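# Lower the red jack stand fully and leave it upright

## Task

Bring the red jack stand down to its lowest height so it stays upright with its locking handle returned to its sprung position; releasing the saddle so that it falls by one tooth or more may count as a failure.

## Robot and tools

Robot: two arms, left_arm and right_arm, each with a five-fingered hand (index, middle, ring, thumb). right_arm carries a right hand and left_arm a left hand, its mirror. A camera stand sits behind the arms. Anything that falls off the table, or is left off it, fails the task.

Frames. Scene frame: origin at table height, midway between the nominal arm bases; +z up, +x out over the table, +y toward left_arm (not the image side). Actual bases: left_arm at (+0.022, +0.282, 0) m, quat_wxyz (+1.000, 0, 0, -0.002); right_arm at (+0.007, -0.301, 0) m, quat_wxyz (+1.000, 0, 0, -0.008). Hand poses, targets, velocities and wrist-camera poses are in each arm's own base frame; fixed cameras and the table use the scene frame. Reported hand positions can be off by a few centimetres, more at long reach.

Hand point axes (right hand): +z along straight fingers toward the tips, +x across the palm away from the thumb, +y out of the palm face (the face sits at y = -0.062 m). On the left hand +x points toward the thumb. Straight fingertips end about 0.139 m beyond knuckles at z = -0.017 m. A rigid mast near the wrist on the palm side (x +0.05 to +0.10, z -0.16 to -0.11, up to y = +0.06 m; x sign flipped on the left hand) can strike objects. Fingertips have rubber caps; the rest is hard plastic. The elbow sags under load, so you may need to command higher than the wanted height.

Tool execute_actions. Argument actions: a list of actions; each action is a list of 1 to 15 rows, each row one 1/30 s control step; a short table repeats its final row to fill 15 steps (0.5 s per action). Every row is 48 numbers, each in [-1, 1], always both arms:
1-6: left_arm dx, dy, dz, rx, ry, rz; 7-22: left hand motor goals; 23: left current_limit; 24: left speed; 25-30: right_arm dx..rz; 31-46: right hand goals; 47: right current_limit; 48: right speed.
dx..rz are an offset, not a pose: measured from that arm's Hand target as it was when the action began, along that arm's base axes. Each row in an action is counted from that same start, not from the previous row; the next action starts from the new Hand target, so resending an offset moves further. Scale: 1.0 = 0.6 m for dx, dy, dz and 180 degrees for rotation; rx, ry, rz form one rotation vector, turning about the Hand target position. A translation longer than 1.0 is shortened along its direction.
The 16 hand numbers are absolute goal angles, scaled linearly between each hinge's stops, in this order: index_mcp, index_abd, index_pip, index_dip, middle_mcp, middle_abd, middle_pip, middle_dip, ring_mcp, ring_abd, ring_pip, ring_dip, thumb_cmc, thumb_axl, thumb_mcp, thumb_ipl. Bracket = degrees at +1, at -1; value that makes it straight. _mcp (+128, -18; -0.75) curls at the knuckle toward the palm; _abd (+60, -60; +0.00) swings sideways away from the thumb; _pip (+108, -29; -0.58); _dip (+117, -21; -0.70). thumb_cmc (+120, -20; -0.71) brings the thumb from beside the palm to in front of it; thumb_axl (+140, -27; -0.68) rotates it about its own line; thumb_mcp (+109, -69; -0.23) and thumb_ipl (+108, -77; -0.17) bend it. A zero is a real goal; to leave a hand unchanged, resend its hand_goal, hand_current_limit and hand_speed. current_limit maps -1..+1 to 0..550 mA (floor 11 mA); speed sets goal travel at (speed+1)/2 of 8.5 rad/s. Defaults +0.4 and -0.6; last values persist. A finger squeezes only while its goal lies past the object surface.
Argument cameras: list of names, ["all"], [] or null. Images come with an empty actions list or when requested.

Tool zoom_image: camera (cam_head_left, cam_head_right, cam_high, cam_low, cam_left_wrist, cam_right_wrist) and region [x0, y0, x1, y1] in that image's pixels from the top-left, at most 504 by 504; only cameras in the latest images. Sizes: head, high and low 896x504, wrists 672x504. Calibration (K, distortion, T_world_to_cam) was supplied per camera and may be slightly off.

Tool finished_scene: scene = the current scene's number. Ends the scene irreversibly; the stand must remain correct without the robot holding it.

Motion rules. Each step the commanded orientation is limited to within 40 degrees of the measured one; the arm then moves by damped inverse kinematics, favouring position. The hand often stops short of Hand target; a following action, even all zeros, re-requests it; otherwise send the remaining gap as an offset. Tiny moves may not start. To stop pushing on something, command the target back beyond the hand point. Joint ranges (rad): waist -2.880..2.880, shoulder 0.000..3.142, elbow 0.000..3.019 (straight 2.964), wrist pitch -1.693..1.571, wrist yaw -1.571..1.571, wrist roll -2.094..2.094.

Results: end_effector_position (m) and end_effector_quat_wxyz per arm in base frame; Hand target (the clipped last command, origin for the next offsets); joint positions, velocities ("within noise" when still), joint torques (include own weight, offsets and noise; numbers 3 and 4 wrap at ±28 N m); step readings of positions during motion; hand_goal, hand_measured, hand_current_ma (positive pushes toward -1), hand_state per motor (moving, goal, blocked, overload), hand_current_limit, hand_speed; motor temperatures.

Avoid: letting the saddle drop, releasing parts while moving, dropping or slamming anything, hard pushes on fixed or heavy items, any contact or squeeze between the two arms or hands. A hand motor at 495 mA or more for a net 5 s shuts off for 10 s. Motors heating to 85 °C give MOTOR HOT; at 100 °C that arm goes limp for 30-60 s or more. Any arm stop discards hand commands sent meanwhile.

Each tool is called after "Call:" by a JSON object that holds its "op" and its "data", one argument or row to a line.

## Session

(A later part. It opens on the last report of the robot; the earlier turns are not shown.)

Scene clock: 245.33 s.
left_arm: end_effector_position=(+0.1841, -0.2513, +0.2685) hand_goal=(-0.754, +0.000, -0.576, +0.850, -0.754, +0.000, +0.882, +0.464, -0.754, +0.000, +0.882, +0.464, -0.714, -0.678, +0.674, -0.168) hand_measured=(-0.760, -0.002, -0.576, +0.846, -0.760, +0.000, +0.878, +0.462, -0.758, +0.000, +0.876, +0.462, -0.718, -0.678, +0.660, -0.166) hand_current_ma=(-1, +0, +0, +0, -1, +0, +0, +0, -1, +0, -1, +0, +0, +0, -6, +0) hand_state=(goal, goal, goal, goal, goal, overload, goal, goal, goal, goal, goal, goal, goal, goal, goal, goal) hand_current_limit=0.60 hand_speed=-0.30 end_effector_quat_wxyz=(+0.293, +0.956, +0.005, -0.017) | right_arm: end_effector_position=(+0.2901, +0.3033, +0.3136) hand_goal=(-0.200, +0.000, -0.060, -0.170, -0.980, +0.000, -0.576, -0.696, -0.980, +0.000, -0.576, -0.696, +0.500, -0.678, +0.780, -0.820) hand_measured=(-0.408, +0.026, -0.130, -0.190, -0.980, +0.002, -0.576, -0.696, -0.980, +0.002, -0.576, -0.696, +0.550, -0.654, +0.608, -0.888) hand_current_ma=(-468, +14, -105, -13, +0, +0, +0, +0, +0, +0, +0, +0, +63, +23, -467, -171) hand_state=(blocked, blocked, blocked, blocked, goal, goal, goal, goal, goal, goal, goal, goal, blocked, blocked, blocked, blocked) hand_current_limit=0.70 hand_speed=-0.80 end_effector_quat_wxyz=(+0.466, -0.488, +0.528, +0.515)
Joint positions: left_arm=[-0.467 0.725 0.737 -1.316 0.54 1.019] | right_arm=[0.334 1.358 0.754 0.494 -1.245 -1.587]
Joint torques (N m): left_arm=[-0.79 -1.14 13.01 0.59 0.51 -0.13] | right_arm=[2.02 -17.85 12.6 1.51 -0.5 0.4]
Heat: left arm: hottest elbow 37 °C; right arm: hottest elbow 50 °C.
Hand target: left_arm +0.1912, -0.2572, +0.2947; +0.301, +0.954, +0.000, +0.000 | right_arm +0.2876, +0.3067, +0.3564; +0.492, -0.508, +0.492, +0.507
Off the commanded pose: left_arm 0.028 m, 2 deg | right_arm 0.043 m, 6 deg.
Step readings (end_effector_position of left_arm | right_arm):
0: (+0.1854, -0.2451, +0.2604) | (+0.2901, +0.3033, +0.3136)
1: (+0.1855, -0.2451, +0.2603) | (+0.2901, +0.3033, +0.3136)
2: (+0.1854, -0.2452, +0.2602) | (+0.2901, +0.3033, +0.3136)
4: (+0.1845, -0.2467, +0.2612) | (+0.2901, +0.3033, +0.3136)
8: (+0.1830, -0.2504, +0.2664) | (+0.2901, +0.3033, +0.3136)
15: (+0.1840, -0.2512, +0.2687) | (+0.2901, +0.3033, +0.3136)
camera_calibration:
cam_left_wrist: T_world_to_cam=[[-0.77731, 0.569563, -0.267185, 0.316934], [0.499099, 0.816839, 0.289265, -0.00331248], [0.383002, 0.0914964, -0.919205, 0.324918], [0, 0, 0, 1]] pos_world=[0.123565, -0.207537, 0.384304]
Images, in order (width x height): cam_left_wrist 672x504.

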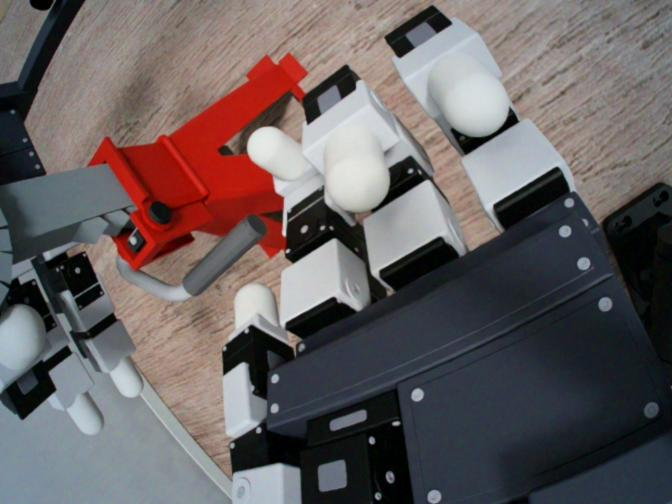

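Call:
{"op": "execute_actions", "data": {
  "actions": [
    [[0.025,0.0,0.0,0,0,0.0,-0.754,0,-0.576,0.85,-0.754,0,0.882,0.464,-0.754,0,0.882,0.464,-0.714,-0.678,0.674,-0.168,0.6,-0.3,0,0,0,0,0,0,-0.2,0,-0.06,-0.17,-0.98,0,-0.576,-0.696,-0.98,0,-0.576,-0.696,0.5,-0.678,0.78,-0.82,0.7,-0.8]]
  ],
  "cameras": ["cam_left_wrist"]
}}

Call:
{"op": "zoom_image", "data": {
  "camera": "cam_left_wrist",
  "region": [180, 80, 370, 270]
}}

Scene clock: 250.83 s.
left_arm: end_effector_position=(+0.1942, -0.2532, +0.2661) hand_goal=(-0.754, +0.000, -0.576, +0.850, -0.754, +0.000, +0.882, +0.464, -0.754, +0.000, +0.882, +0.464, -0.714, -0.678, +0.674, -0.168) hand_measured=(-0.760, -0.002, -0.576, +0.846, -0.760, +0.000, +0.878, +0.462, -0.758, +0.000, +0.876, +0.462, -0.718, -0.678, +0.660, -0.166) hand_current_ma=(-1, +0, +0, +0, -1, +0, +0, +0, -1, +0, -1, +0, +0, +0, -6, +0) hand_state=(goal, goal, goal, goal, goal, overload, goal, goal, goal, goal, goal, goal, goal, goal, goal, goal) hand_current_limit=0.60 hand_speed=-0.30 end_effector_quat_wxyz=(+0.289, +0.957, +0.008, -0.026) | right_arm: end_effector_position=(+0.2901, +0.3033, +0.3136) hand_goal=(-0.200, +0.000, -0.060, -0.170, -0.980, +0.000, -0.576, -0.696, -0.980, +0.000, -0.576, -0.696, +0.500, -0.678, +0.780, -0.820) hand_measured=(-0.408, +0.026, -0.130, -0.190, -0.980, +0.002, -0.576, -0.696, -0.980, +0.002, -0.576, -0.696, +0.550, -0.654, +0.608, -0.888) hand_current_ma=(-468, +14, -105, -13, +0, +0, +0, +0, +0, +0, +0, +0, +63, +23, -467, -171) hand_state=(blocked, blocked, blocked, blocked, goal, goal, goal, goal, goal, goal, goal, goal, blocked, blocked, blocked, blocked) hand_current_limit=0.70 hand_speed=-0.80 end_effector_quat_wxyz=(+0.466, -0.488, +0.528, +0.515)
Joint positions: left_arm=[-0.453 0.77 0.754 -1.316 0.543 1.034] | right_arm=[0.334 1.358 0.754 0.494 -1.245 -1.587]
Joint torques (N m): left_arm=[0.79 -1.49 13.12 0.8 0.69 0.04] | right_arm=[1.67 -17.61 12.53 1.48 -0.51 0.36]
Heat: left arm: hottest elbow 39 °C; right arm: hottest elbow 50 °C.
Hand target: left_arm +0.2062, -0.2573, +0.2947; +0.301, +0.954, +0.000, +0.000 | right_arm +0.2876, +0.3067, +0.3564; +0.492, -0.508, +0.492, +0.507
Off the commanded pose: left_arm 0.031 m, 3 deg | right_arm 0.043 m, 6 deg.
Step readings (end_effector_position of left_arm | right_arm):
0: (+0.1842, -0.2512, +0.2685) | (+0.2901, +0.3033, +0.3136)
1: (+0.1842, -0.2512, +0.2685) | (+0.2901, +0.3033, +0.3136)
2: (+0.1845, -0.2514, +0.2685) | (+0.2901, +0.3033, +0.3136)
4: (+0.1864, -0.2522, +0.2683) | (+0.2901, +0.3033, +0.3136)
8: (+0.1929, -0.2532, +0.2671) | (+0.2901, +0.3033, +0.3136)
15: (+0.1944, -0.2531, +0.2660) | (+0.2901, +0.3033, +0.3136)
camera_calibration:
cam_left_wrist: T_world_to_cam=[[-0.78243, 0.571041, -0.248425, 0.321665], [0.503448, 0.814835, 0.287376, -0.00693567], [0.366529, 0.0997822, -0.925041, 0.325779], [0, 0, 0, 1]] pos_world=[0.135765, -0.21054, 0.383262]
Images, in order (width x height): cam_left_wrist 672x504.

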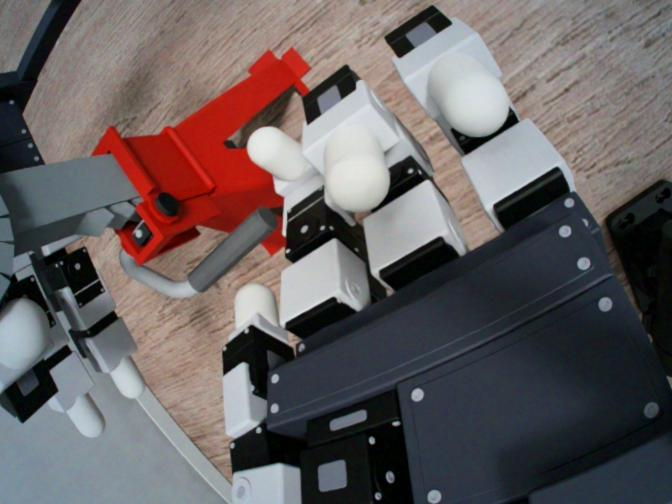

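Scaled by 2.653 from the camera's 672x504 image, which has a finer 960x720 frame.

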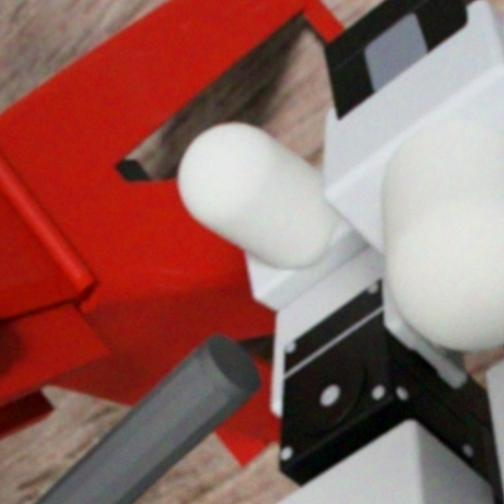

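Call:
{"op": "execute_actions", "data": {
  "actions": [
    [[0.02,0.0,0.006,0,0,0.01,-0.754,0,-0.576,0.85,-0.754,0,0.882,0.464,-0.754,0,0.882,0.464,-0.714,-0.678,0.674,-0.168,0.6,-0.3,0,0,0,0,0,0,-0.2,0,-0.06,-0.17,-0.98,0,-0.576,-0.696,-0.98,0,-0.576,-0.696,0.5,-0.678,0.78,-0.82,0.7,-0.8]]
  ],
  "cameras": ["cam_left_wrist"]
}}

Call:
{"op": "zoom_image", "data": {
  "camera": "cam_left_wrist",
  "region": [180, 80, 370, 270]
}}

Scene clock: 253.33 s.
left_arm: end_effector_position=(+0.1993, -0.2532, +0.2695) hand_goal=(-0.754, +0.000, -0.576, +0.850, -0.754, +0.000, +0.882, +0.464, -0.754, +0.000, +0.882, +0.464, -0.714, -0.678, +0.674, -0.168) hand_measured=(-0.762, +0.004, -0.576, +0.846, -0.760, +0.000, +0.878, +0.462, -0.758, +0.000, +0.876, +0.462, -0.718, -0.678, +0.660, -0.166) hand_current_ma=(-1, +0, +0, +0, -1, +0, +0, +0, -1, +0, -1, +0, +0, +0, -6, +0) hand_state=(goal, goal, goal, goal, goal, overload, goal, goal, goal, goal, goal, goal, goal, goal, goal, goal) hand_current_limit=0.60 hand_speed=-0.30 end_effector_quat_wxyz=(+0.290, +0.957, +0.012, -0.024) | right_arm: end_effector_position=(+0.2901, +0.3033, +0.3136) hand_goal=(-0.200, +0.000, -0.060, -0.170, -0.980, +0.000, -0.576, -0.696, -0.980, +0.000, -0.576, -0.696, +0.500, -0.678, +0.780, -0.820) hand_measured=(-0.408, +0.026, -0.130, -0.190, -0.980, +0.002, -0.576, -0.696, -0.980, +0.002, -0.576, -0.696, +0.550, -0.654, +0.608, -0.888) hand_current_ma=(-468, +14, -105, -13, +0, +0, +0, +0, +0, +0, +0, +0, +63, +23, -467, -171) hand_state=(blocked, blocked, blocked, blocked, goal, goal, goal, goal, goal, goal, goal, goal, blocked, blocked, blocked, blocked) hand_current_limit=0.70 hand_speed=-0.80 end_effector_quat_wxyz=(+0.466, -0.488, +0.528, +0.515)
Joint positions: left_arm=[-0.445 0.78 0.766 -1.316 0.545 1.034] | right_arm=[0.334 1.358 0.754 0.494 -1.245 -1.587]
Joint torques (N m): left_arm=[1.08 -1.14 13.44 1.22 0.44 -0.15] | right_arm=[1.32 -18.08 12.72 1.44 -0.56 0.4]
Heat: left arm: hottest elbow 39 °C; right arm: hottest elbow 50 °C.
Hand target: left_arm +0.2182, -0.2572, +0.2983; +0.301, +0.953, +0.015, +0.005 | right_arm +0.2876, +0.3067, +0.3564; +0.492, -0.508, +0.492, +0.507
Off the commanded pose: left_arm 0.035 m, 4 deg | right_arm 0.043 m, 6 deg.
Step readings (end_effector_position of left_arm | right_arm):
0: (+0.1942, -0.2532, +0.2661) | (+0.2901, +0.3033, +0.3136)
1: (+0.1942, -0.2532, +0.2661) | (+0.2901, +0.3033, +0.3136)
2: (+0.1946, -0.2531, +0.2664) | (+0.2901, +0.3033, +0.3136)
4: (+0.1962, -0.2529, +0.2673) | (+0.2901, +0.3033, +0.3136)
8: (+0.1992, -0.2532, +0.2696) | (+0.2901, +0.3033, +0.3136)
15: (+0.1992, -0.2532, +0.2695) | (+0.2901, +0.3033, +0.3136)
camera_calibration:
cam_left_wrist: T_world_to_cam=[[-0.786518, 0.56452, -0.250413, 0.326072], [0.496924, 0.819265, 0.286133, -0.0076071], [0.366682, 0.100613, -0.92489, 0.327205], [0, 0, 0, 1]] pos_world=[0.140261, -0.210763, 0.386458]
Images, in order (width x height): cam_left_wrist 672x504.

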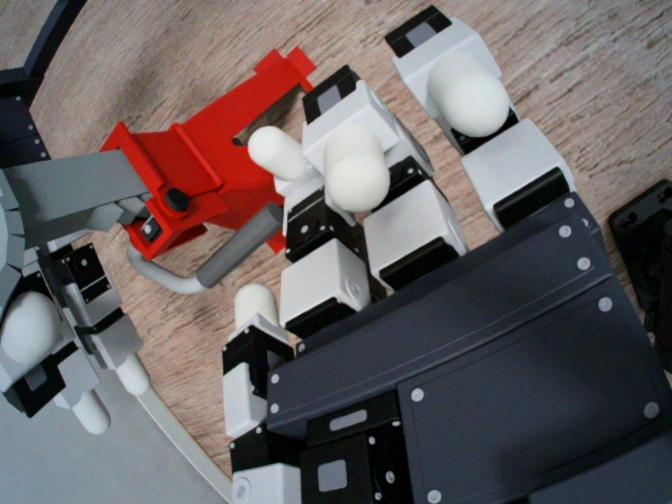

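Scaled by 2.653 from the camera's 672x504 image, which has a finer 960x720 frame.

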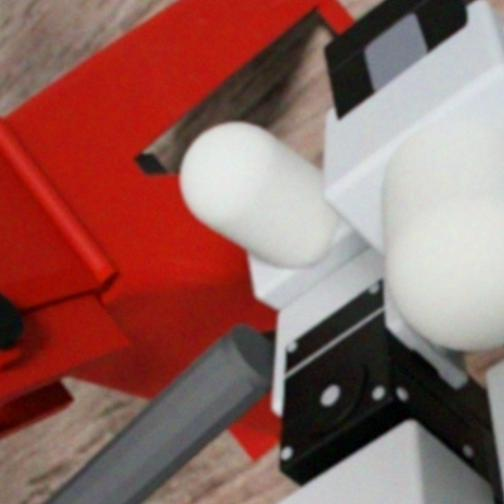

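Call:
{"op": "execute_actions", "data": {
  "actions": [
    [[-0.02,0.0,-0.0,0,0,0.0,-0.754,0,-0.576,0.85,-0.754,0,0.882,0.464,-0.754,0,0.882,0.464,-0.714,-0.678,0.674,-0.168,0.6,-0.3,0,0,0,0,0,0,-0.2,0,-0.06,-0.17,-0.98,0,-0.576,-0.696,-0.98,0,-0.576,-0.696,0.5,-0.678,0.78,-0.82,0.7,-0.8]]
  ],
  "cameras": ["cam_low","cam_head_left","cam_head_right"]
}}

Call:
{"op": "zoom_image", "data": {
  "camera": "cam_low",
  "region": [470, 130, 620, 240]
}}

Call:
{"op": "zoom_image", "data": {
  "camera": "cam_head_right",
  "region": [380, 180, 520, 300]
}}

Scene clock: 256.03 s.
left_arm: end_effector_position=(+0.1994, -0.2517, +0.2719) hand_goal=(-0.754, +0.000, -0.576, +0.850, -0.754, +0.000, +0.882, +0.464, -0.754, +0.000, +0.882, +0.464, -0.714, -0.678, +0.674, -0.168) hand_measured=(-0.760, +0.004, -0.576, +0.846, -0.760, +0.000, +0.878, +0.462, -0.758, +0.000, +0.876, +0.462, -0.718, -0.678, +0.660, -0.166) hand_current_ma=(-1, +0, +0, +0, -1, +0, +0, +0, -1, +0, -1, +0, +0, +0, -6, +0) hand_state=(goal, goal, goal, goal, goal, overload, goal, goal, goal, goal, goal, goal, goal, goal, goal, goal) hand_current_limit=0.60 hand_speed=-0.30 end_effector_quat_wxyz=(+0.289, +0.957, +0.022, -0.020) | right_arm: end_effector_position=(+0.2901, +0.3033, +0.3136) hand_goal=(-0.200, +0.000, -0.060, -0.170, -0.980, +0.000, -0.576, -0.696, -0.980, +0.000, -0.576, -0.696, +0.500, -0.678, +0.780, -0.820) hand_measured=(-0.408, +0.026, -0.130, -0.190, -0.980, +0.002, -0.576, -0.696, -0.980, +0.002, -0.576, -0.696, +0.550, -0.654, +0.608, -0.888) hand_current_ma=(-468, +14, -105, -13, +0, +0, +0, +0, +0, +0, +0, +0, +63, +23, -468, -171) hand_state=(blocked, blocked, blocked, blocked, goal, goal, goal, goal, goal, goal, goal, goal, blocked, blocked, blocked, blocked) hand_current_limit=0.70 hand_speed=-0.80 end_effector_quat_wxyz=(+0.466, -0.488, +0.528, +0.515)
Joint positions: left_arm=[-0.448 0.764 0.766 -1.316 0.536 1.005] | right_arm=[0.334 1.358 0.754 0.494 -1.245 -1.587]
Joint torques (N m): left_arm=[-0.73 -2.61 12.37 1.09 0.49 -0.13] | right_arm=[1.38 -17.96 12.68 1.44 -0.56 0.4]
Heat: left arm: hottest elbow 40 °C; right arm: hottest elbow 50 °C.
Hand target: left_arm +0.2062, -0.2572, +0.2983; +0.301, +0.953, +0.015, +0.005 | right_arm +0.2876, +0.3067, +0.3564; +0.492, -0.508, +0.492, +0.507
Off the commanded pose: left_arm 0.028 m, 3 deg | right_arm 0.043 m, 6 deg.
Step readings (end_effector_position of left_arm | right_arm):
0: (+0.1993, -0.2532, +0.2695) | (+0.2901, +0.3033, +0.3136)
1: (+0.1993, -0.2532, +0.2694) | (+0.2901, +0.3033, +0.3136)
2: (+0.1994, -0.2532, +0.2694) | (+0.2901, +0.3033, +0.3136)
4: (+0.1994, -0.2532, +0.2698) | (+0.2901, +0.3033, +0.3136)
8: (+0.1991, -0.2524, +0.2710) | (+0.2901, +0.3033, +0.3136)
15: (+0.1993, -0.2517, +0.2720) | (+0.2901, +0.3033, +0.3136)
Images, in order (width x height): cam_head_left 896x504, cam_head_right 896x504, cam_low 896x504.

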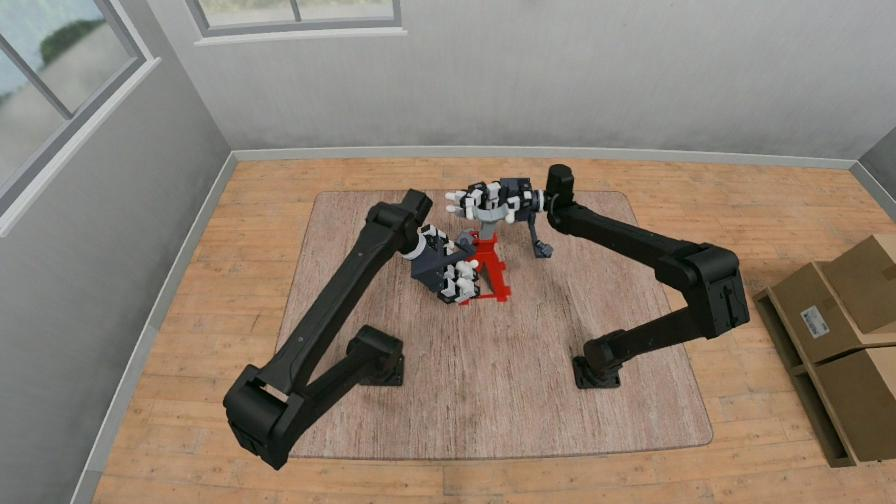

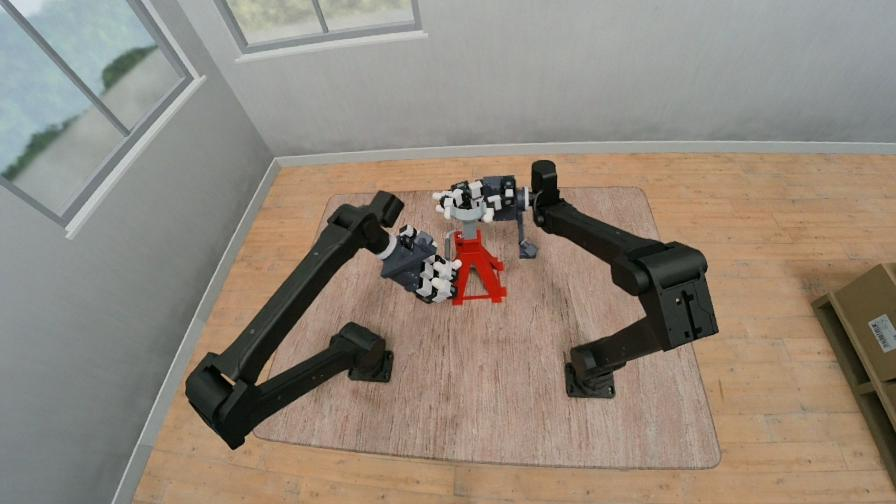

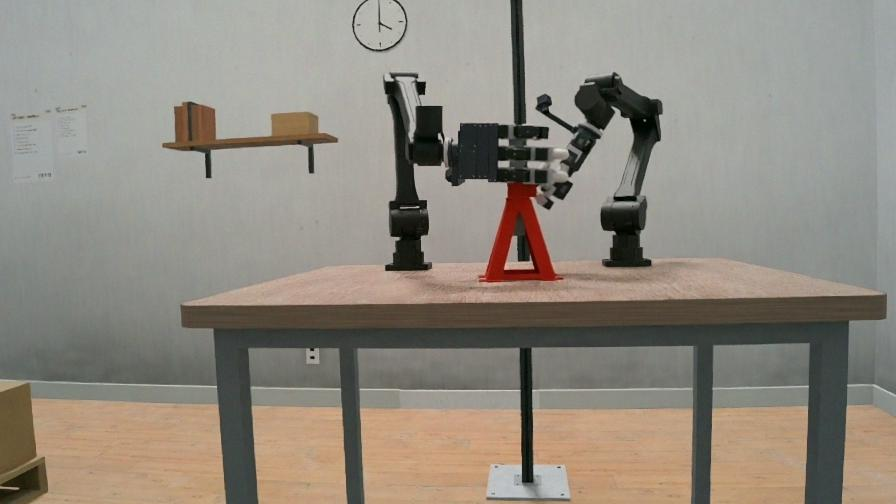

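Scaled by 3.360 from the camera's 896x504 image, which has a finer 1280x720 frame.

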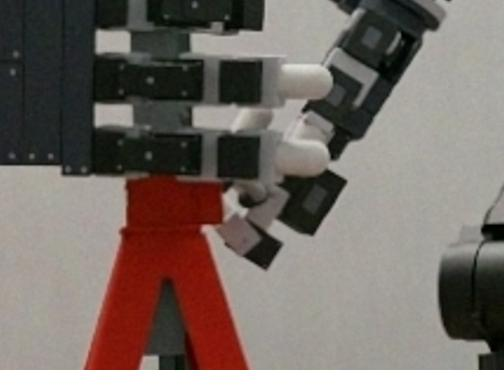

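Scaled by 3.600 from the camera's 896x504 image, which has a finer 1280x720 frame.

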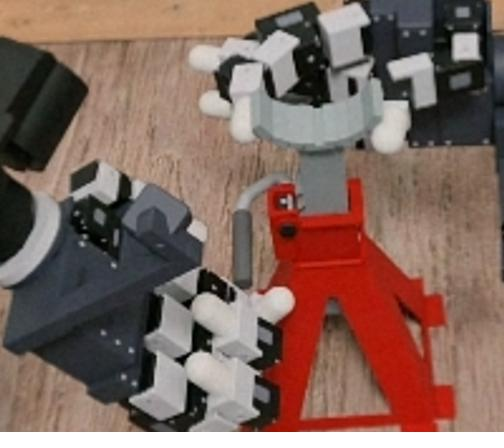

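Call:
{"op": "zoom_image", "data": {
  "camera": "cam_low",
  "region": [520, 165, 590, 220]
}}

Scaled by 7.200 from the camera's 896x504 image, which has a finer 1280x720 frame.

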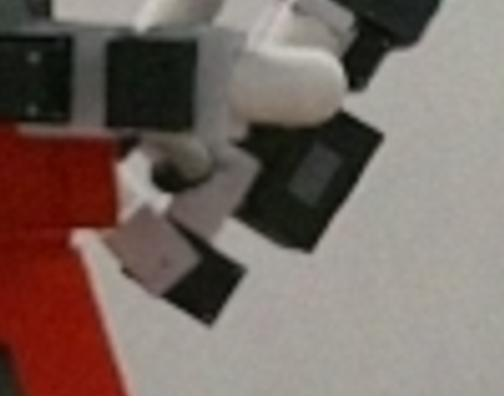

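Call:
{"op": "execute_actions", "data": {
  "actions": [
    [[-0.02,0.006,-0.01,0,0,0.0,-0.754,0,-0.576,0.5,-0.754,0,0.882,0.464,-0.754,0,0.882,0.464,-0.714,-0.678,0.674,-0.168,0.6,-0.3,0,0,0,0,0,0,-0.2,0,-0.06,-0.17,-0.98,0,-0.576,-0.696,-0.98,0,-0.576,-0.696,0.5,-0.678,0.78,-0.82,0.7,-0.8]]
  ],
  "cameras": ["cam_low"]
}}

Call:
{"op": "zoom_image", "data": {
  "camera": "cam_low",
  "region": [520, 165, 590, 220]
}}

Scene clock: 262.67 s.
left_arm: end_effector_position=(+0.1924, -0.2507, +0.2821) hand_goal=(-0.754, +0.000, -0.576, +0.500, -0.754, +0.000, +0.882, +0.464, -0.754, +0.000, +0.882, +0.464, -0.714, -0.678, +0.674, -0.168) hand_measured=(-0.760, +0.002, -0.576, +0.502, -0.760, +0.000, +0.878, +0.462, -0.758, +0.000, +0.876, +0.462, -0.718, -0.678, +0.660, -0.166) hand_current_ma=(-1, +0, +0, +0, -1, +0, +0, +0, -1, +0, -1, +0, +0, +0, -6, +0) hand_state=(goal, goal, goal, goal, goal, overload, goal, goal, goal, goal, goal, goal, goal, goal, goal, goal) hand_current_limit=0.60 hand_speed=-0.30 end_effector_quat_wxyz=(+0.296, +0.955, +0.018, -0.005) | right_arm: end_effector_position=(+0.2901, +0.3033, +0.3136) hand_goal=(-0.200, +0.000, -0.060, -0.170, -0.980, +0.000, -0.576, -0.696, -0.980, +0.000, -0.576, -0.696, +0.500, -0.678, +0.780, -0.820) hand_measured=(-0.408, +0.026, -0.130, -0.190, -0.980, +0.002, -0.576, -0.696, -0.980, +0.002, -0.576, -0.696, +0.550, -0.654, +0.608, -0.888) hand_current_ma=(-468, +14, -105, -13, +0, +0, +0, +0, +0, +0, +0, +0, +63, +23, -468, -171) hand_state=(blocked, blocked, blocked, blocked, goal, goal, goal, goal, goal, goal, goal, goal, blocked, blocked, blocked, blocked) hand_current_limit=0.70 hand_speed=-0.80 end_effector_quat_wxyz=(+0.466, -0.488, +0.528, +0.515)
Joint positions: left_arm=[-0.461 0.723 0.766 -1.316 0.531 0.991] | right_arm=[0.334 1.358 0.754 0.494 -1.245 -1.587]
Joint torques (N m): left_arm=[-0.73 -1.9 10.22 1.1 0.5 -0.14] | right_arm=[1.55 -18.08 12.62 1.5 -0.54 0.36]
Heat: left arm: hottest elbow 41 °C; right arm: hottest elbow 50 °C.
Hand target: left_arm +0.1941, -0.2537, +0.2924; +0.301, +0.953, +0.015, +0.005 | right_arm +0.2876, +0.3067, +0.3564; +0.492, -0.508, +0.492, +0.507
Off the commanded pose: left_arm 0.011 m, 1 deg | right_arm 0.043 m, 6 deg.
Step readings (end_effector_position of left_arm | right_arm):
0: (+0.1995, -0.2517, +0.2719) | (+0.2901, +0.3033, +0.3136)
1: (+0.1994, -0.2516, +0.2720) | (+0.2901, +0.3033, +0.3136)
2: (+0.1991, -0.2517, +0.2722) | (+0.2901, +0.3033, +0.3136)
4: (+0.1977, -0.2516, +0.2740) | (+0.2901, +0.3033, +0.3136)
8: (+0.1935, -0.2509, +0.2804) | (+0.2901, +0.3033, +0.3136)
15: (+0.1923, -0.2507, +0.2821) | (+0.2901, +0.3033, +0.3136)
Images, in order (width x height): cam_low 896x504.

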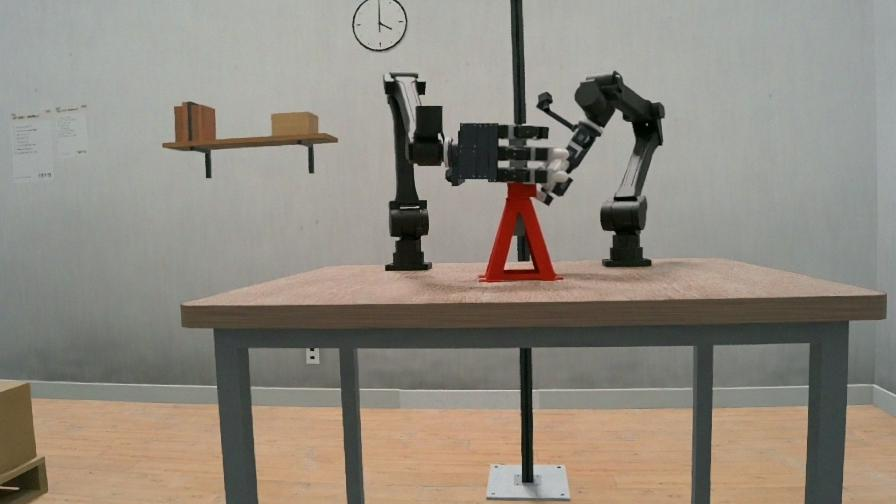

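Scaled by 7.200 from the camera's 896x504 image, which has a finer 1280x720 frame.

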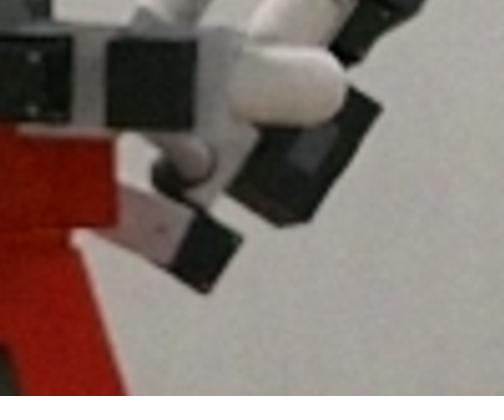

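Call:
{"op": "execute_actions", "data": {
  "actions": [
    [[0.0,0.004,-0.02,0,0,0.0,-0.754,0,-0.576,0.5,-0.754,0,0.882,0.464,-0.754,0,0.882,0.464,-0.714,-0.678,0.674,-0.168,0.6,-0.3,0,0,0,0,0,0,-0.2,0,-0.06,-0.17,-0.98,0,-0.576,-0.696,-0.98,0,-0.576,-0.696,0.5,-0.678,0.78,-0.82,0.7,-0.8]]
  ],
  "cameras": ["cam_low"]
}}

Call:
{"op": "zoom_image", "data": {
  "camera": "cam_low",
  "region": [520, 165, 590, 220]
}}

Scene clock: 264.90 s.
left_arm: end_effector_position=(+0.1929, -0.2509, +0.2775) hand_goal=(-0.754, +0.000, -0.576, +0.500, -0.754, +0.000, +0.882, +0.464, -0.754, +0.000, +0.882, +0.464, -0.714, -0.678, +0.674, -0.168) hand_measured=(-0.760, +0.002, -0.576, +0.502, -0.760, +0.000, +0.878, +0.462, -0.758, +0.000, +0.876, +0.462, -0.718, -0.678, +0.660, -0.166) hand_current_ma=(-1, +0, +0, +0, -1, +0, +0, +0, -1, +0, -1, +0, +0, +0, -6, +0) hand_state=(goal, goal, goal, goal, goal, overload, goal, goal, goal, goal, goal, goal, goal, goal, goal, goal) hand_current_limit=0.60 hand_speed=-0.30 end_effector_quat_wxyz=(+0.297, +0.955, +0.018, -0.004) | right_arm: end_effector_position=(+0.2901, +0.3033, +0.3136) hand_goal=(-0.200, +0.000, -0.060, -0.170, -0.980, +0.000, -0.576, -0.696, -0.980, +0.000, -0.576, -0.696, +0.500, -0.678, +0.780, -0.820) hand_measured=(-0.408, +0.026, -0.130, -0.190, -0.980, +0.002, -0.576, -0.696, -0.980, +0.002, -0.576, -0.696, +0.550, -0.654, +0.608, -0.888) hand_current_ma=(-468, +14, -105, -13, +0, +0, +0, +0, +0, +0, +0, +0, +63, +23, -467, -171) hand_state=(blocked, blocked, blocked, blocked, goal, goal, goal, goal, goal, goal, goal, goal, blocked, blocked, blocked, blocked) hand_current_limit=0.70 hand_speed=-0.80 end_effector_quat_wxyz=(+0.466, -0.488, +0.528, +0.515)
Joint positions: left_arm=[-0.461 0.723 0.753 -1.302 0.531 0.991] | right_arm=[0.334 1.358 0.754 0.494 -1.245 -1.587]
Joint torques (N m): left_arm=[0.15 -2.2 8.8 1.4 0.6 -0.03] | right_arm=[1.9 -17.55 12.75 1.32 -0.52 0.34]
Heat: left arm: hottest elbow 41 °C; right arm: hottest elbow 50 °C.
Hand target: left_arm +0.1941, -0.2513, +0.2803; +0.301, +0.953, +0.015, +0.005 | right_arm +0.2876, +0.3067, +0.3564; +0.492, -0.508, +0.492, +0.507
Off the commanded pose: left_arm 0.003 m, 1 deg | right_arm 0.043 m, 6 deg.
Step readings (end_effector_position of left_arm | right_arm):
0: (+0.1925, -0.2507, +0.2821) | (+0.2901, +0.3033, +0.3136)
1: (+0.1925, -0.2507, +0.2821) | (+0.2901, +0.3033, +0.3136)
2: (+0.1925, -0.2507, +0.2821) | (+0.2901, +0.3033, +0.3136)
4: (+0.1929, -0.2509, +0.2823) | (+0.2901, +0.3033, +0.3136)
8: (+0.1933, -0.2511, +0.2802) | (+0.2901, +0.3033, +0.3136)
15: (+0.1928, -0.2508, +0.2774) | (+0.2901, +0.3033, +0.3136)
Images, in order (width x height): cam_low 896x504.

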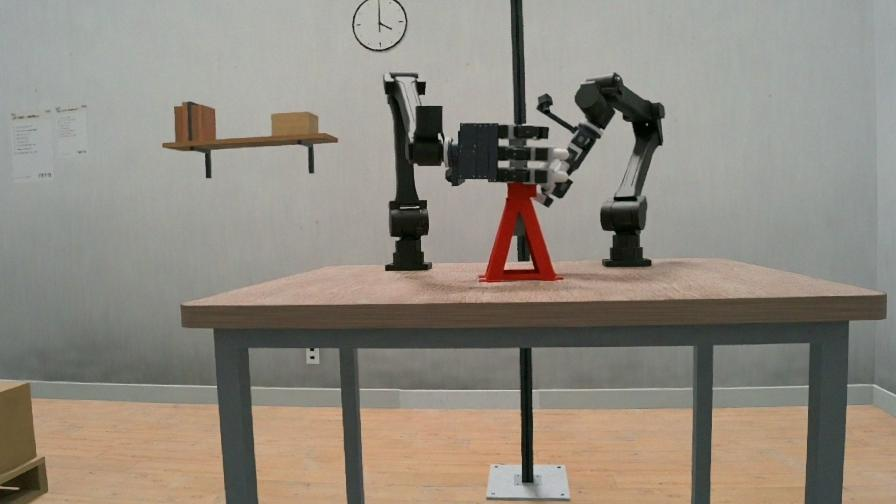

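Scaled by 7.200 from the camera's 896x504 image, which has a finer 1280x720 frame.

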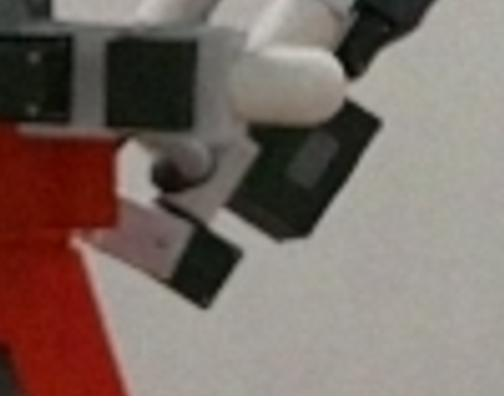

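Call:
{"op": "execute_actions", "data": {
  "actions": [
    [[0.0,0.007,-0.01,0,0,0.0,-0.754,0,-0.576,0.5,-0.754,0,0.882,0.464,-0.754,0,0.882,0.464,-0.714,-0.678,0.674,-0.168,0.6,-0.3,0,0,0,0,0,0,-0.2,0,-0.06,-0.17,-0.98,0,-0.576,-0.696,-0.98,0,-0.576,-0.696,0.5,-0.678,0.78,-0.82,0.7,-0.8]]
  ],
  "cameras": ["cam_low","cam_left_wrist"]
}}

Call:
{"op": "zoom_image", "data": {
  "camera": "cam_low",
  "region": [520, 165, 590, 220]
}}

Scene clock: 266.60 s.
left_arm: end_effector_position=(+0.1918, -0.2481, +0.2708) hand_goal=(-0.754, +0.000, -0.576, +0.500, -0.754, +0.000, +0.882, +0.464, -0.754, +0.000, +0.882, +0.464, -0.714, -0.678, +0.674, -0.168) hand_measured=(-0.760, +0.002, -0.576, +0.502, -0.760, +0.000, +0.878, +0.462, -0.758, +0.000, +0.876, +0.462, -0.718, -0.678, +0.660, -0.166) hand_current_ma=(-1, +0, +0, +0, -1, +0, +0, +0, -1, +0, -1, +0, +0, +0, -6, +0) hand_state=(goal, goal, goal, goal, goal, overload, goal, goal, goal, goal, goal, goal, goal, goal, goal, goal) hand_current_limit=0.60 hand_speed=-0.30 end_effector_quat_wxyz=(+0.296, +0.955, +0.018, -0.007) | right_arm: end_effector_position=(+0.2901, +0.3033, +0.3136) hand_goal=(-0.200, +0.000, -0.060, -0.170, -0.980, +0.000, -0.576, -0.696, -0.980, +0.000, -0.576, -0.696, +0.500, -0.678, +0.780, -0.820) hand_measured=(-0.408, +0.026, -0.130, -0.190, -0.980, +0.002, -0.576, -0.696, -0.980, +0.002, -0.576, -0.696, +0.550, -0.654, +0.608, -0.888) hand_current_ma=(-468, +14, -105, -13, +0, +0, +0, +0, +0, +0, +0, +0, +63, +23, -467, -171) hand_state=(blocked, blocked, blocked, blocked, goal, goal, goal, goal, goal, goal, goal, goal, blocked, blocked, blocked, blocked) hand_current_limit=0.70 hand_speed=-0.80 end_effector_quat_wxyz=(+0.466, -0.488, +0.528, +0.515)
Joint positions: left_arm=[-0.449 0.72 0.736 -1.3 0.535 1.005] | right_arm=[0.334 1.358 0.754 0.494 -1.245 -1.587]
Joint torques (N m): left_arm=[0.85 -2.26 8.8 1.36 0.67 0.04] | right_arm=[1.32 -17.85 12.75 1.37 -0.56 0.4]
Heat: left arm: hottest elbow 41 °C; right arm: hottest elbow 50 °C.
Hand target: left_arm +0.1941, -0.2471, +0.2744; +0.301, +0.953, +0.015, +0.005 | right_arm +0.2876, +0.3067, +0.3564; +0.492, -0.508, +0.492, +0.507
Off the commanded pose: left_arm 0.004 m, 2 deg | right_arm 0.043 m, 6 deg.
Step readings (end_effector_position of left_arm | right_arm):
0: (+0.1929, -0.2509, +0.2775) | (+0.2901, +0.3033, +0.3136)
1: (+0.1929, -0.2509, +0.2775) | (+0.2901, +0.3033, +0.3136)
2: (+0.1928, -0.2508, +0.2771) | (+0.2901, +0.3033, +0.3136)
4: (+0.1923, -0.2506, +0.2760) | (+0.2901, +0.3033, +0.3136)
8: (+0.1921, -0.2486, +0.2716) | (+0.2901, +0.3033, +0.3136)
15: (+0.1920, -0.2480, +0.2707) | (+0.2901, +0.3033, +0.3136)
camera_calibration:
cam_left_wrist: T_world_to_cam=[[-0.790969, 0.543977, -0.280103, 0.321508], [0.470076, 0.833307, 0.290909, -0.0012108], [0.391659, 0.0984303, -0.91483, 0.322525], [0, 0, 0, 1]] pos_world=[0.128552, -0.20563, 0.385464]
Images, in order (width x height): cam_low 896x504, cam_left_wrist 672x504.

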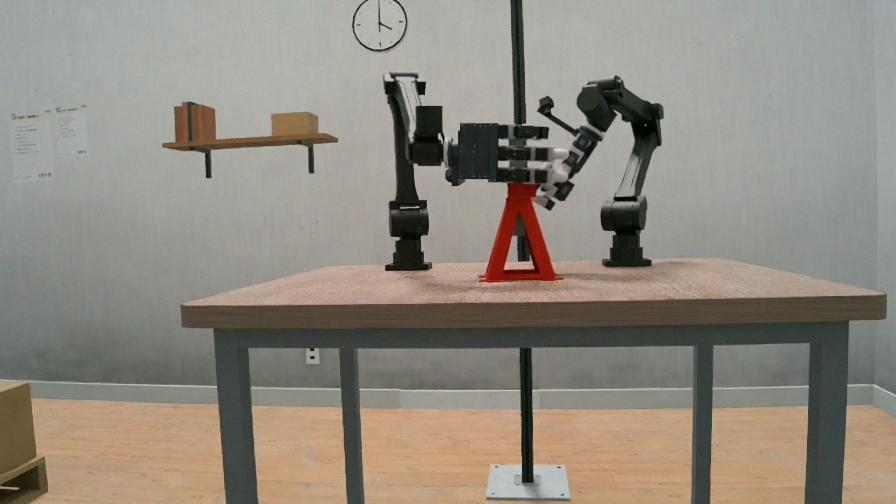

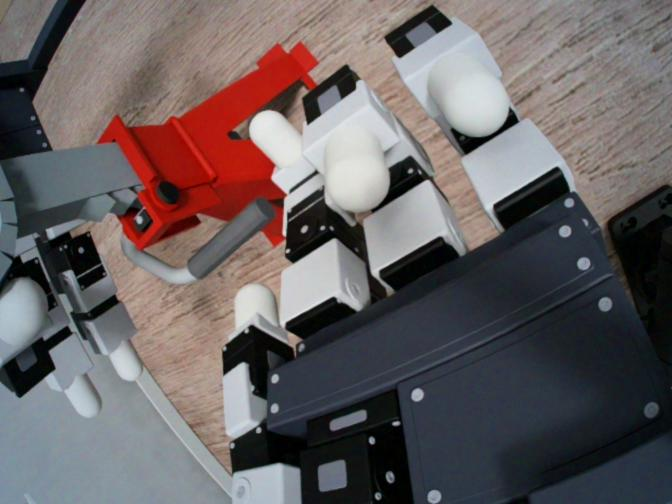

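Scaled by 7.200 from the camera's 896x504 image, which has a finer 1280x720 frame.

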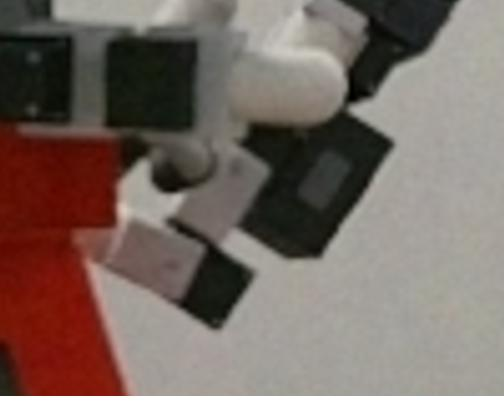

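Call:
{"op": "execute_actions", "data": {
  "actions": [
    [[0.0,0.009,-0.001,0,0,0.0,-0.754,0,-0.576,0.5,-0.754,0,0.882,0.464,-0.754,0,0.882,0.464,-0.714,-0.678,0.674,-0.168,0.6,-0.3,0,0,0,0,0,0,-0.2,0,-0.06,-0.17,-0.98,0,-0.576,-0.696,-0.98,0,-0.576,-0.696,0.5,-0.678,0.78,-0.82,0.7,-0.8]]
  ],
  "cameras": ["cam_low"]
}}

Call:
{"op": "zoom_image", "data": {
  "camera": "cam_low",
  "region": [520, 165, 590, 220]
}}

Scene clock: 269.13 s.
left_arm: end_effector_position=(+0.1946, -0.2440, +0.2735) hand_goal=(-0.754, +0.000, -0.576, +0.500, -0.754, +0.000, +0.882, +0.464, -0.754, +0.000, +0.882, +0.464, -0.714, -0.678, +0.674, -0.168) hand_measured=(-0.760, +0.002, -0.576, +0.502, -0.760, +0.000, +0.878, +0.462, -0.758, +0.000, +0.876, +0.462, -0.718, -0.678, +0.660, -0.166) hand_current_ma=(-1, +0, +0, +0, -1, +0, +0, +0, -1, +0, -1, +0, +0, +0, -6, +0) hand_state=(goal, goal, goal, goal, goal, overload, goal, goal, goal, goal, goal, goal, goal, goal, goal, goal) hand_current_limit=0.60 hand_speed=-0.30 end_effector_quat_wxyz=(+0.300, +0.954, +0.015, +0.002) | right_arm: end_effector_position=(+0.2901, +0.3033, +0.3136) hand_goal=(-0.200, +0.000, -0.060, -0.170, -0.980, +0.000, -0.576, -0.696, -0.980, +0.000, -0.576, -0.696, +0.500, -0.678, +0.780, -0.820) hand_measured=(-0.408, +0.026, -0.130, -0.190, -0.980, +0.002, -0.576, -0.696, -0.980, +0.002, -0.576, -0.696, +0.550, -0.654, +0.608, -0.888) hand_current_ma=(-468, +14, -105, -13, +0, +0, +0, +0, +0, +0, +0, +0, +63, +23, -467, -171) hand_state=(blocked, blocked, blocked, blocked, goal, goal, goal, goal, goal, goal, goal, goal, blocked, blocked, blocked, blocked) hand_current_limit=0.70 hand_speed=-0.80 end_effector_quat_wxyz=(+0.466, -0.488, +0.528, +0.515)
Joint positions: left_arm=[-0.422 0.715 0.736 -1.3 0.543 1.035] | right_arm=[0.334 1.358 0.754 0.494 -1.245 -1.587]
Joint torques (N m): left_arm=[0.85 -2.14 8.65 0.76 0.68 0.08] | right_arm=[1.38 -18.43 12.79 1.33 -0.53 0.37]
Heat: left arm: hottest elbow 40 °C; right arm: hottest elbow 50 °C.
Hand target: left_arm +0.1941, -0.2417, +0.2738; +0.301, +0.953, +0.015, +0.005 | right_arm +0.2876, +0.3067, +0.3564; +0.492, -0.508, +0.492, +0.507
Off the commanded pose: left_arm 0.002 m, 0 deg | right_arm 0.043 m, 6 deg.
Step readings (end_effector_position of left_arm | right_arm):
0: (+0.1918, -0.2481, +0.2708) | (+0.2901, +0.3033, +0.3136)
1: (+0.1918, -0.2481, +0.2708) | (+0.2901, +0.3033, +0.3136)
2: (+0.1922, -0.2477, +0.2710) | (+0.2901, +0.3033, +0.3136)
4: (+0.1928, -0.2469, +0.2718) | (+0.2901, +0.3033, +0.3136)
8: (+0.1948, -0.2444, +0.2730) | (+0.2901, +0.3033, +0.3136)
15: (+0.1949, -0.2439, +0.2734) | (+0.2901, +0.3033, +0.3136)
Images, in order (width x height): cam_low 896x504.

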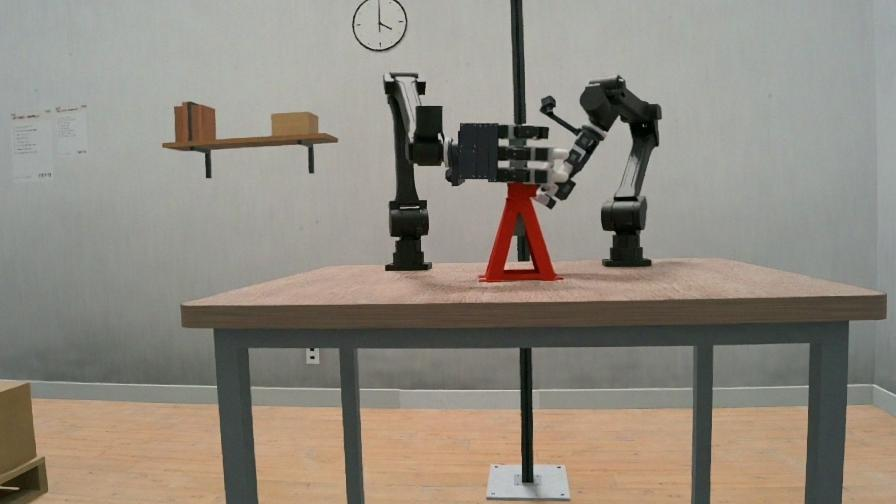

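Scaled by 7.200 from the camera's 896x504 image, which has a finer 1280x720 frame.

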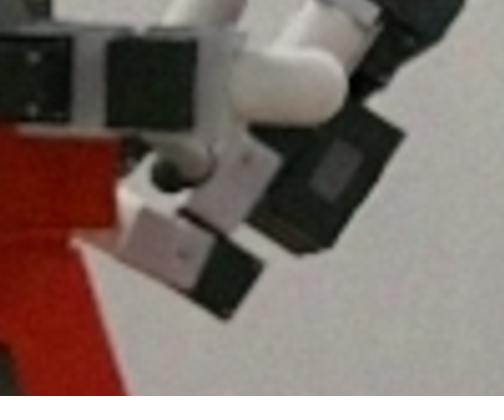

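Call:
{"op": "execute_actions", "data": {
  "actions": [
    [[0.025,0.006,0.003,0,0,0.0,-0.754,0,-0.576,0.5,-0.754,0,0.882,0.464,-0.754,0,0.882,0.464,-0.714,-0.678,0.674,-0.168,0.6,-0.3,0,0,0,0,0,0,-0.2,0,-0.06,-0.17,-0.98,0,-0.576,-0.696,-0.98,0,-0.576,-0.696,0.5,-0.678,0.78,-0.82,0.7,-0.8]]
  ],
  "cameras": ["cam_low","cam_left_wrist"]
}}

Call:
{"op": "zoom_image", "data": {
  "camera": "cam_low",
  "region": [520, 165, 590, 220]
}}

Call:
{"op": "zoom_image", "data": {
  "camera": "cam_left_wrist",
  "region": [180, 80, 370, 270]
}}

Scene clock: 271.60 s.
left_arm: end_effector_position=(+0.2054, -0.2384, +0.2672) hand_goal=(-0.754, +0.000, -0.576, +0.500, -0.754, +0.000, +0.882, +0.464, -0.754, +0.000, +0.882, +0.464, -0.714, -0.678, +0.674, -0.168) hand_measured=(-0.760, +0.002, -0.576, +0.502, -0.760, +0.000, +0.878, +0.462, -0.758, +0.000, +0.876, +0.462, -0.718, -0.678, +0.660, -0.166) hand_current_ma=(-1, +0, +0, +0, -1, +0, +0, +0, -1, +0, -1, +0, +0, +0, -6, +0) hand_state=(goal, goal, goal, goal, goal, overload, goal, goal, goal, goal, goal, goal, goal, goal, goal, goal) hand_current_limit=0.60 hand_speed=-0.30 end_effector_quat_wxyz=(+0.299, +0.954, +0.017, -0.001) | right_arm: end_effector_position=(+0.2901, +0.3033, +0.3136) hand_goal=(-0.200, +0.000, -0.060, -0.170, -0.980, +0.000, -0.576, -0.696, -0.980, +0.000, -0.576, -0.696, +0.500, -0.678, +0.780, -0.820) hand_measured=(-0.408, +0.026, -0.130, -0.190, -0.980, +0.002, -0.576, -0.696, -0.980, +0.002, -0.576, -0.696, +0.550, -0.654, +0.608, -0.888) hand_current_ma=(-468, +14, -105, -13, +0, +0, +0, +0, +0, +0, +0, +0, +63, +23, -467, -171) hand_state=(blocked, blocked, blocked, blocked, goal, goal, goal, goal, goal, goal, goal, goal, blocked, blocked, blocked, blocked) hand_current_limit=0.70 hand_speed=-0.80 end_effector_quat_wxyz=(+0.466, -0.488, +0.528, +0.515)
Joint positions: left_arm=[-0.373 0.75 0.736 -1.3 0.557 1.088] | right_arm=[0.334 1.358 0.754 0.494 -1.245 -1.587]
Joint torques (N m): left_arm=[0.79 -1.38 10.33 0.51 0.7 0.04] | right_arm=[1.49 -17.73 12.93 1.44 -0.51 0.37]
Heat: left arm: hottest elbow 40 °C; right arm: hottest elbow 50 °C.
Hand target: left_arm +0.2092, -0.2381, +0.2755; +0.301, +0.953, +0.015, +0.005 | right_arm +0.2876, +0.3067, +0.3564; +0.492, -0.508, +0.492, +0.507
Off the commanded pose: left_arm 0.009 m, 1 deg | right_arm 0.043 m, 6 deg.
Step readings (end_effector_position of left_arm | right_arm):
0: (+0.1946, -0.2440, +0.2735) | (+0.2901, +0.3033, +0.3136)
1: (+0.1946, -0.2440, +0.2735) | (+0.2901, +0.3033, +0.3136)
2: (+0.1952, -0.2434, +0.2738) | (+0.2901, +0.3033, +0.3136)
4: (+0.1973, -0.2420, +0.2739) | (+0.2901, +0.3033, +0.3136)
8: (+0.2049, -0.2381, +0.2693) | (+0.2901, +0.3033, +0.3136)
15: (+0.2058, -0.2382, +0.2670) | (+0.2901, +0.3033, +0.3136)
camera_calibration:
cam_left_wrist: T_world_to_cam=[[-0.788417, 0.540938, -0.29289, 0.328043], [0.465485, 0.83591, 0.290823, -0.0130254], [0.402147, 0.0929538, -0.910844, 0.308458], [0, 0, 0, 1]] pos_world=[0.140652, -0.195235, 0.380826]
Images, in order (width x height): cam_low 896x504, cam_left_wrist 672x504.

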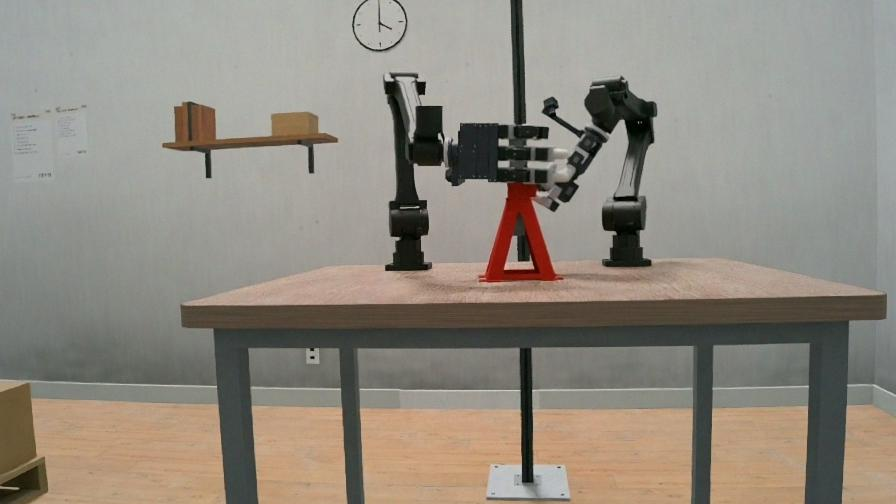

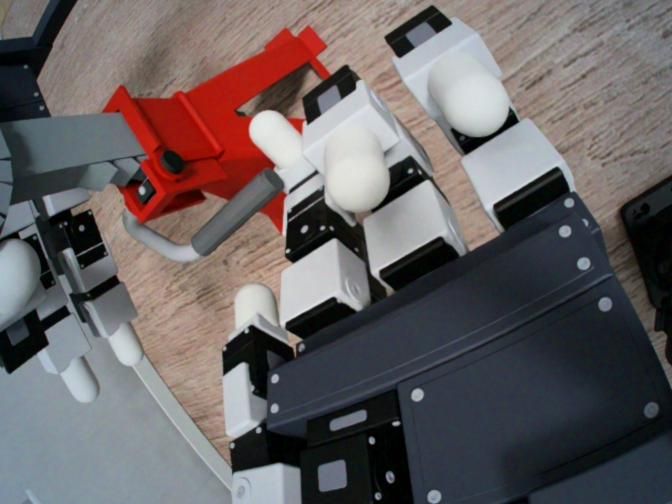

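Scaled by 7.200 from the camera's 896x504 image, which has a finer 1280x720 frame.

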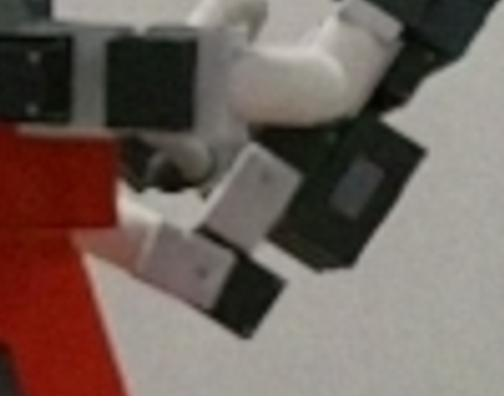

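Scaled by 2.653 from the camera's 672x504 image, which has a finer 960x720 frame.

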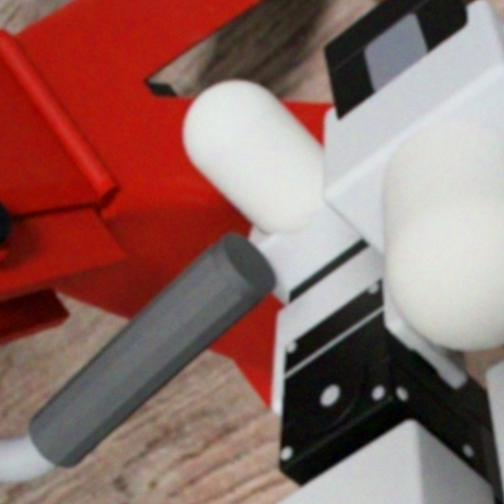

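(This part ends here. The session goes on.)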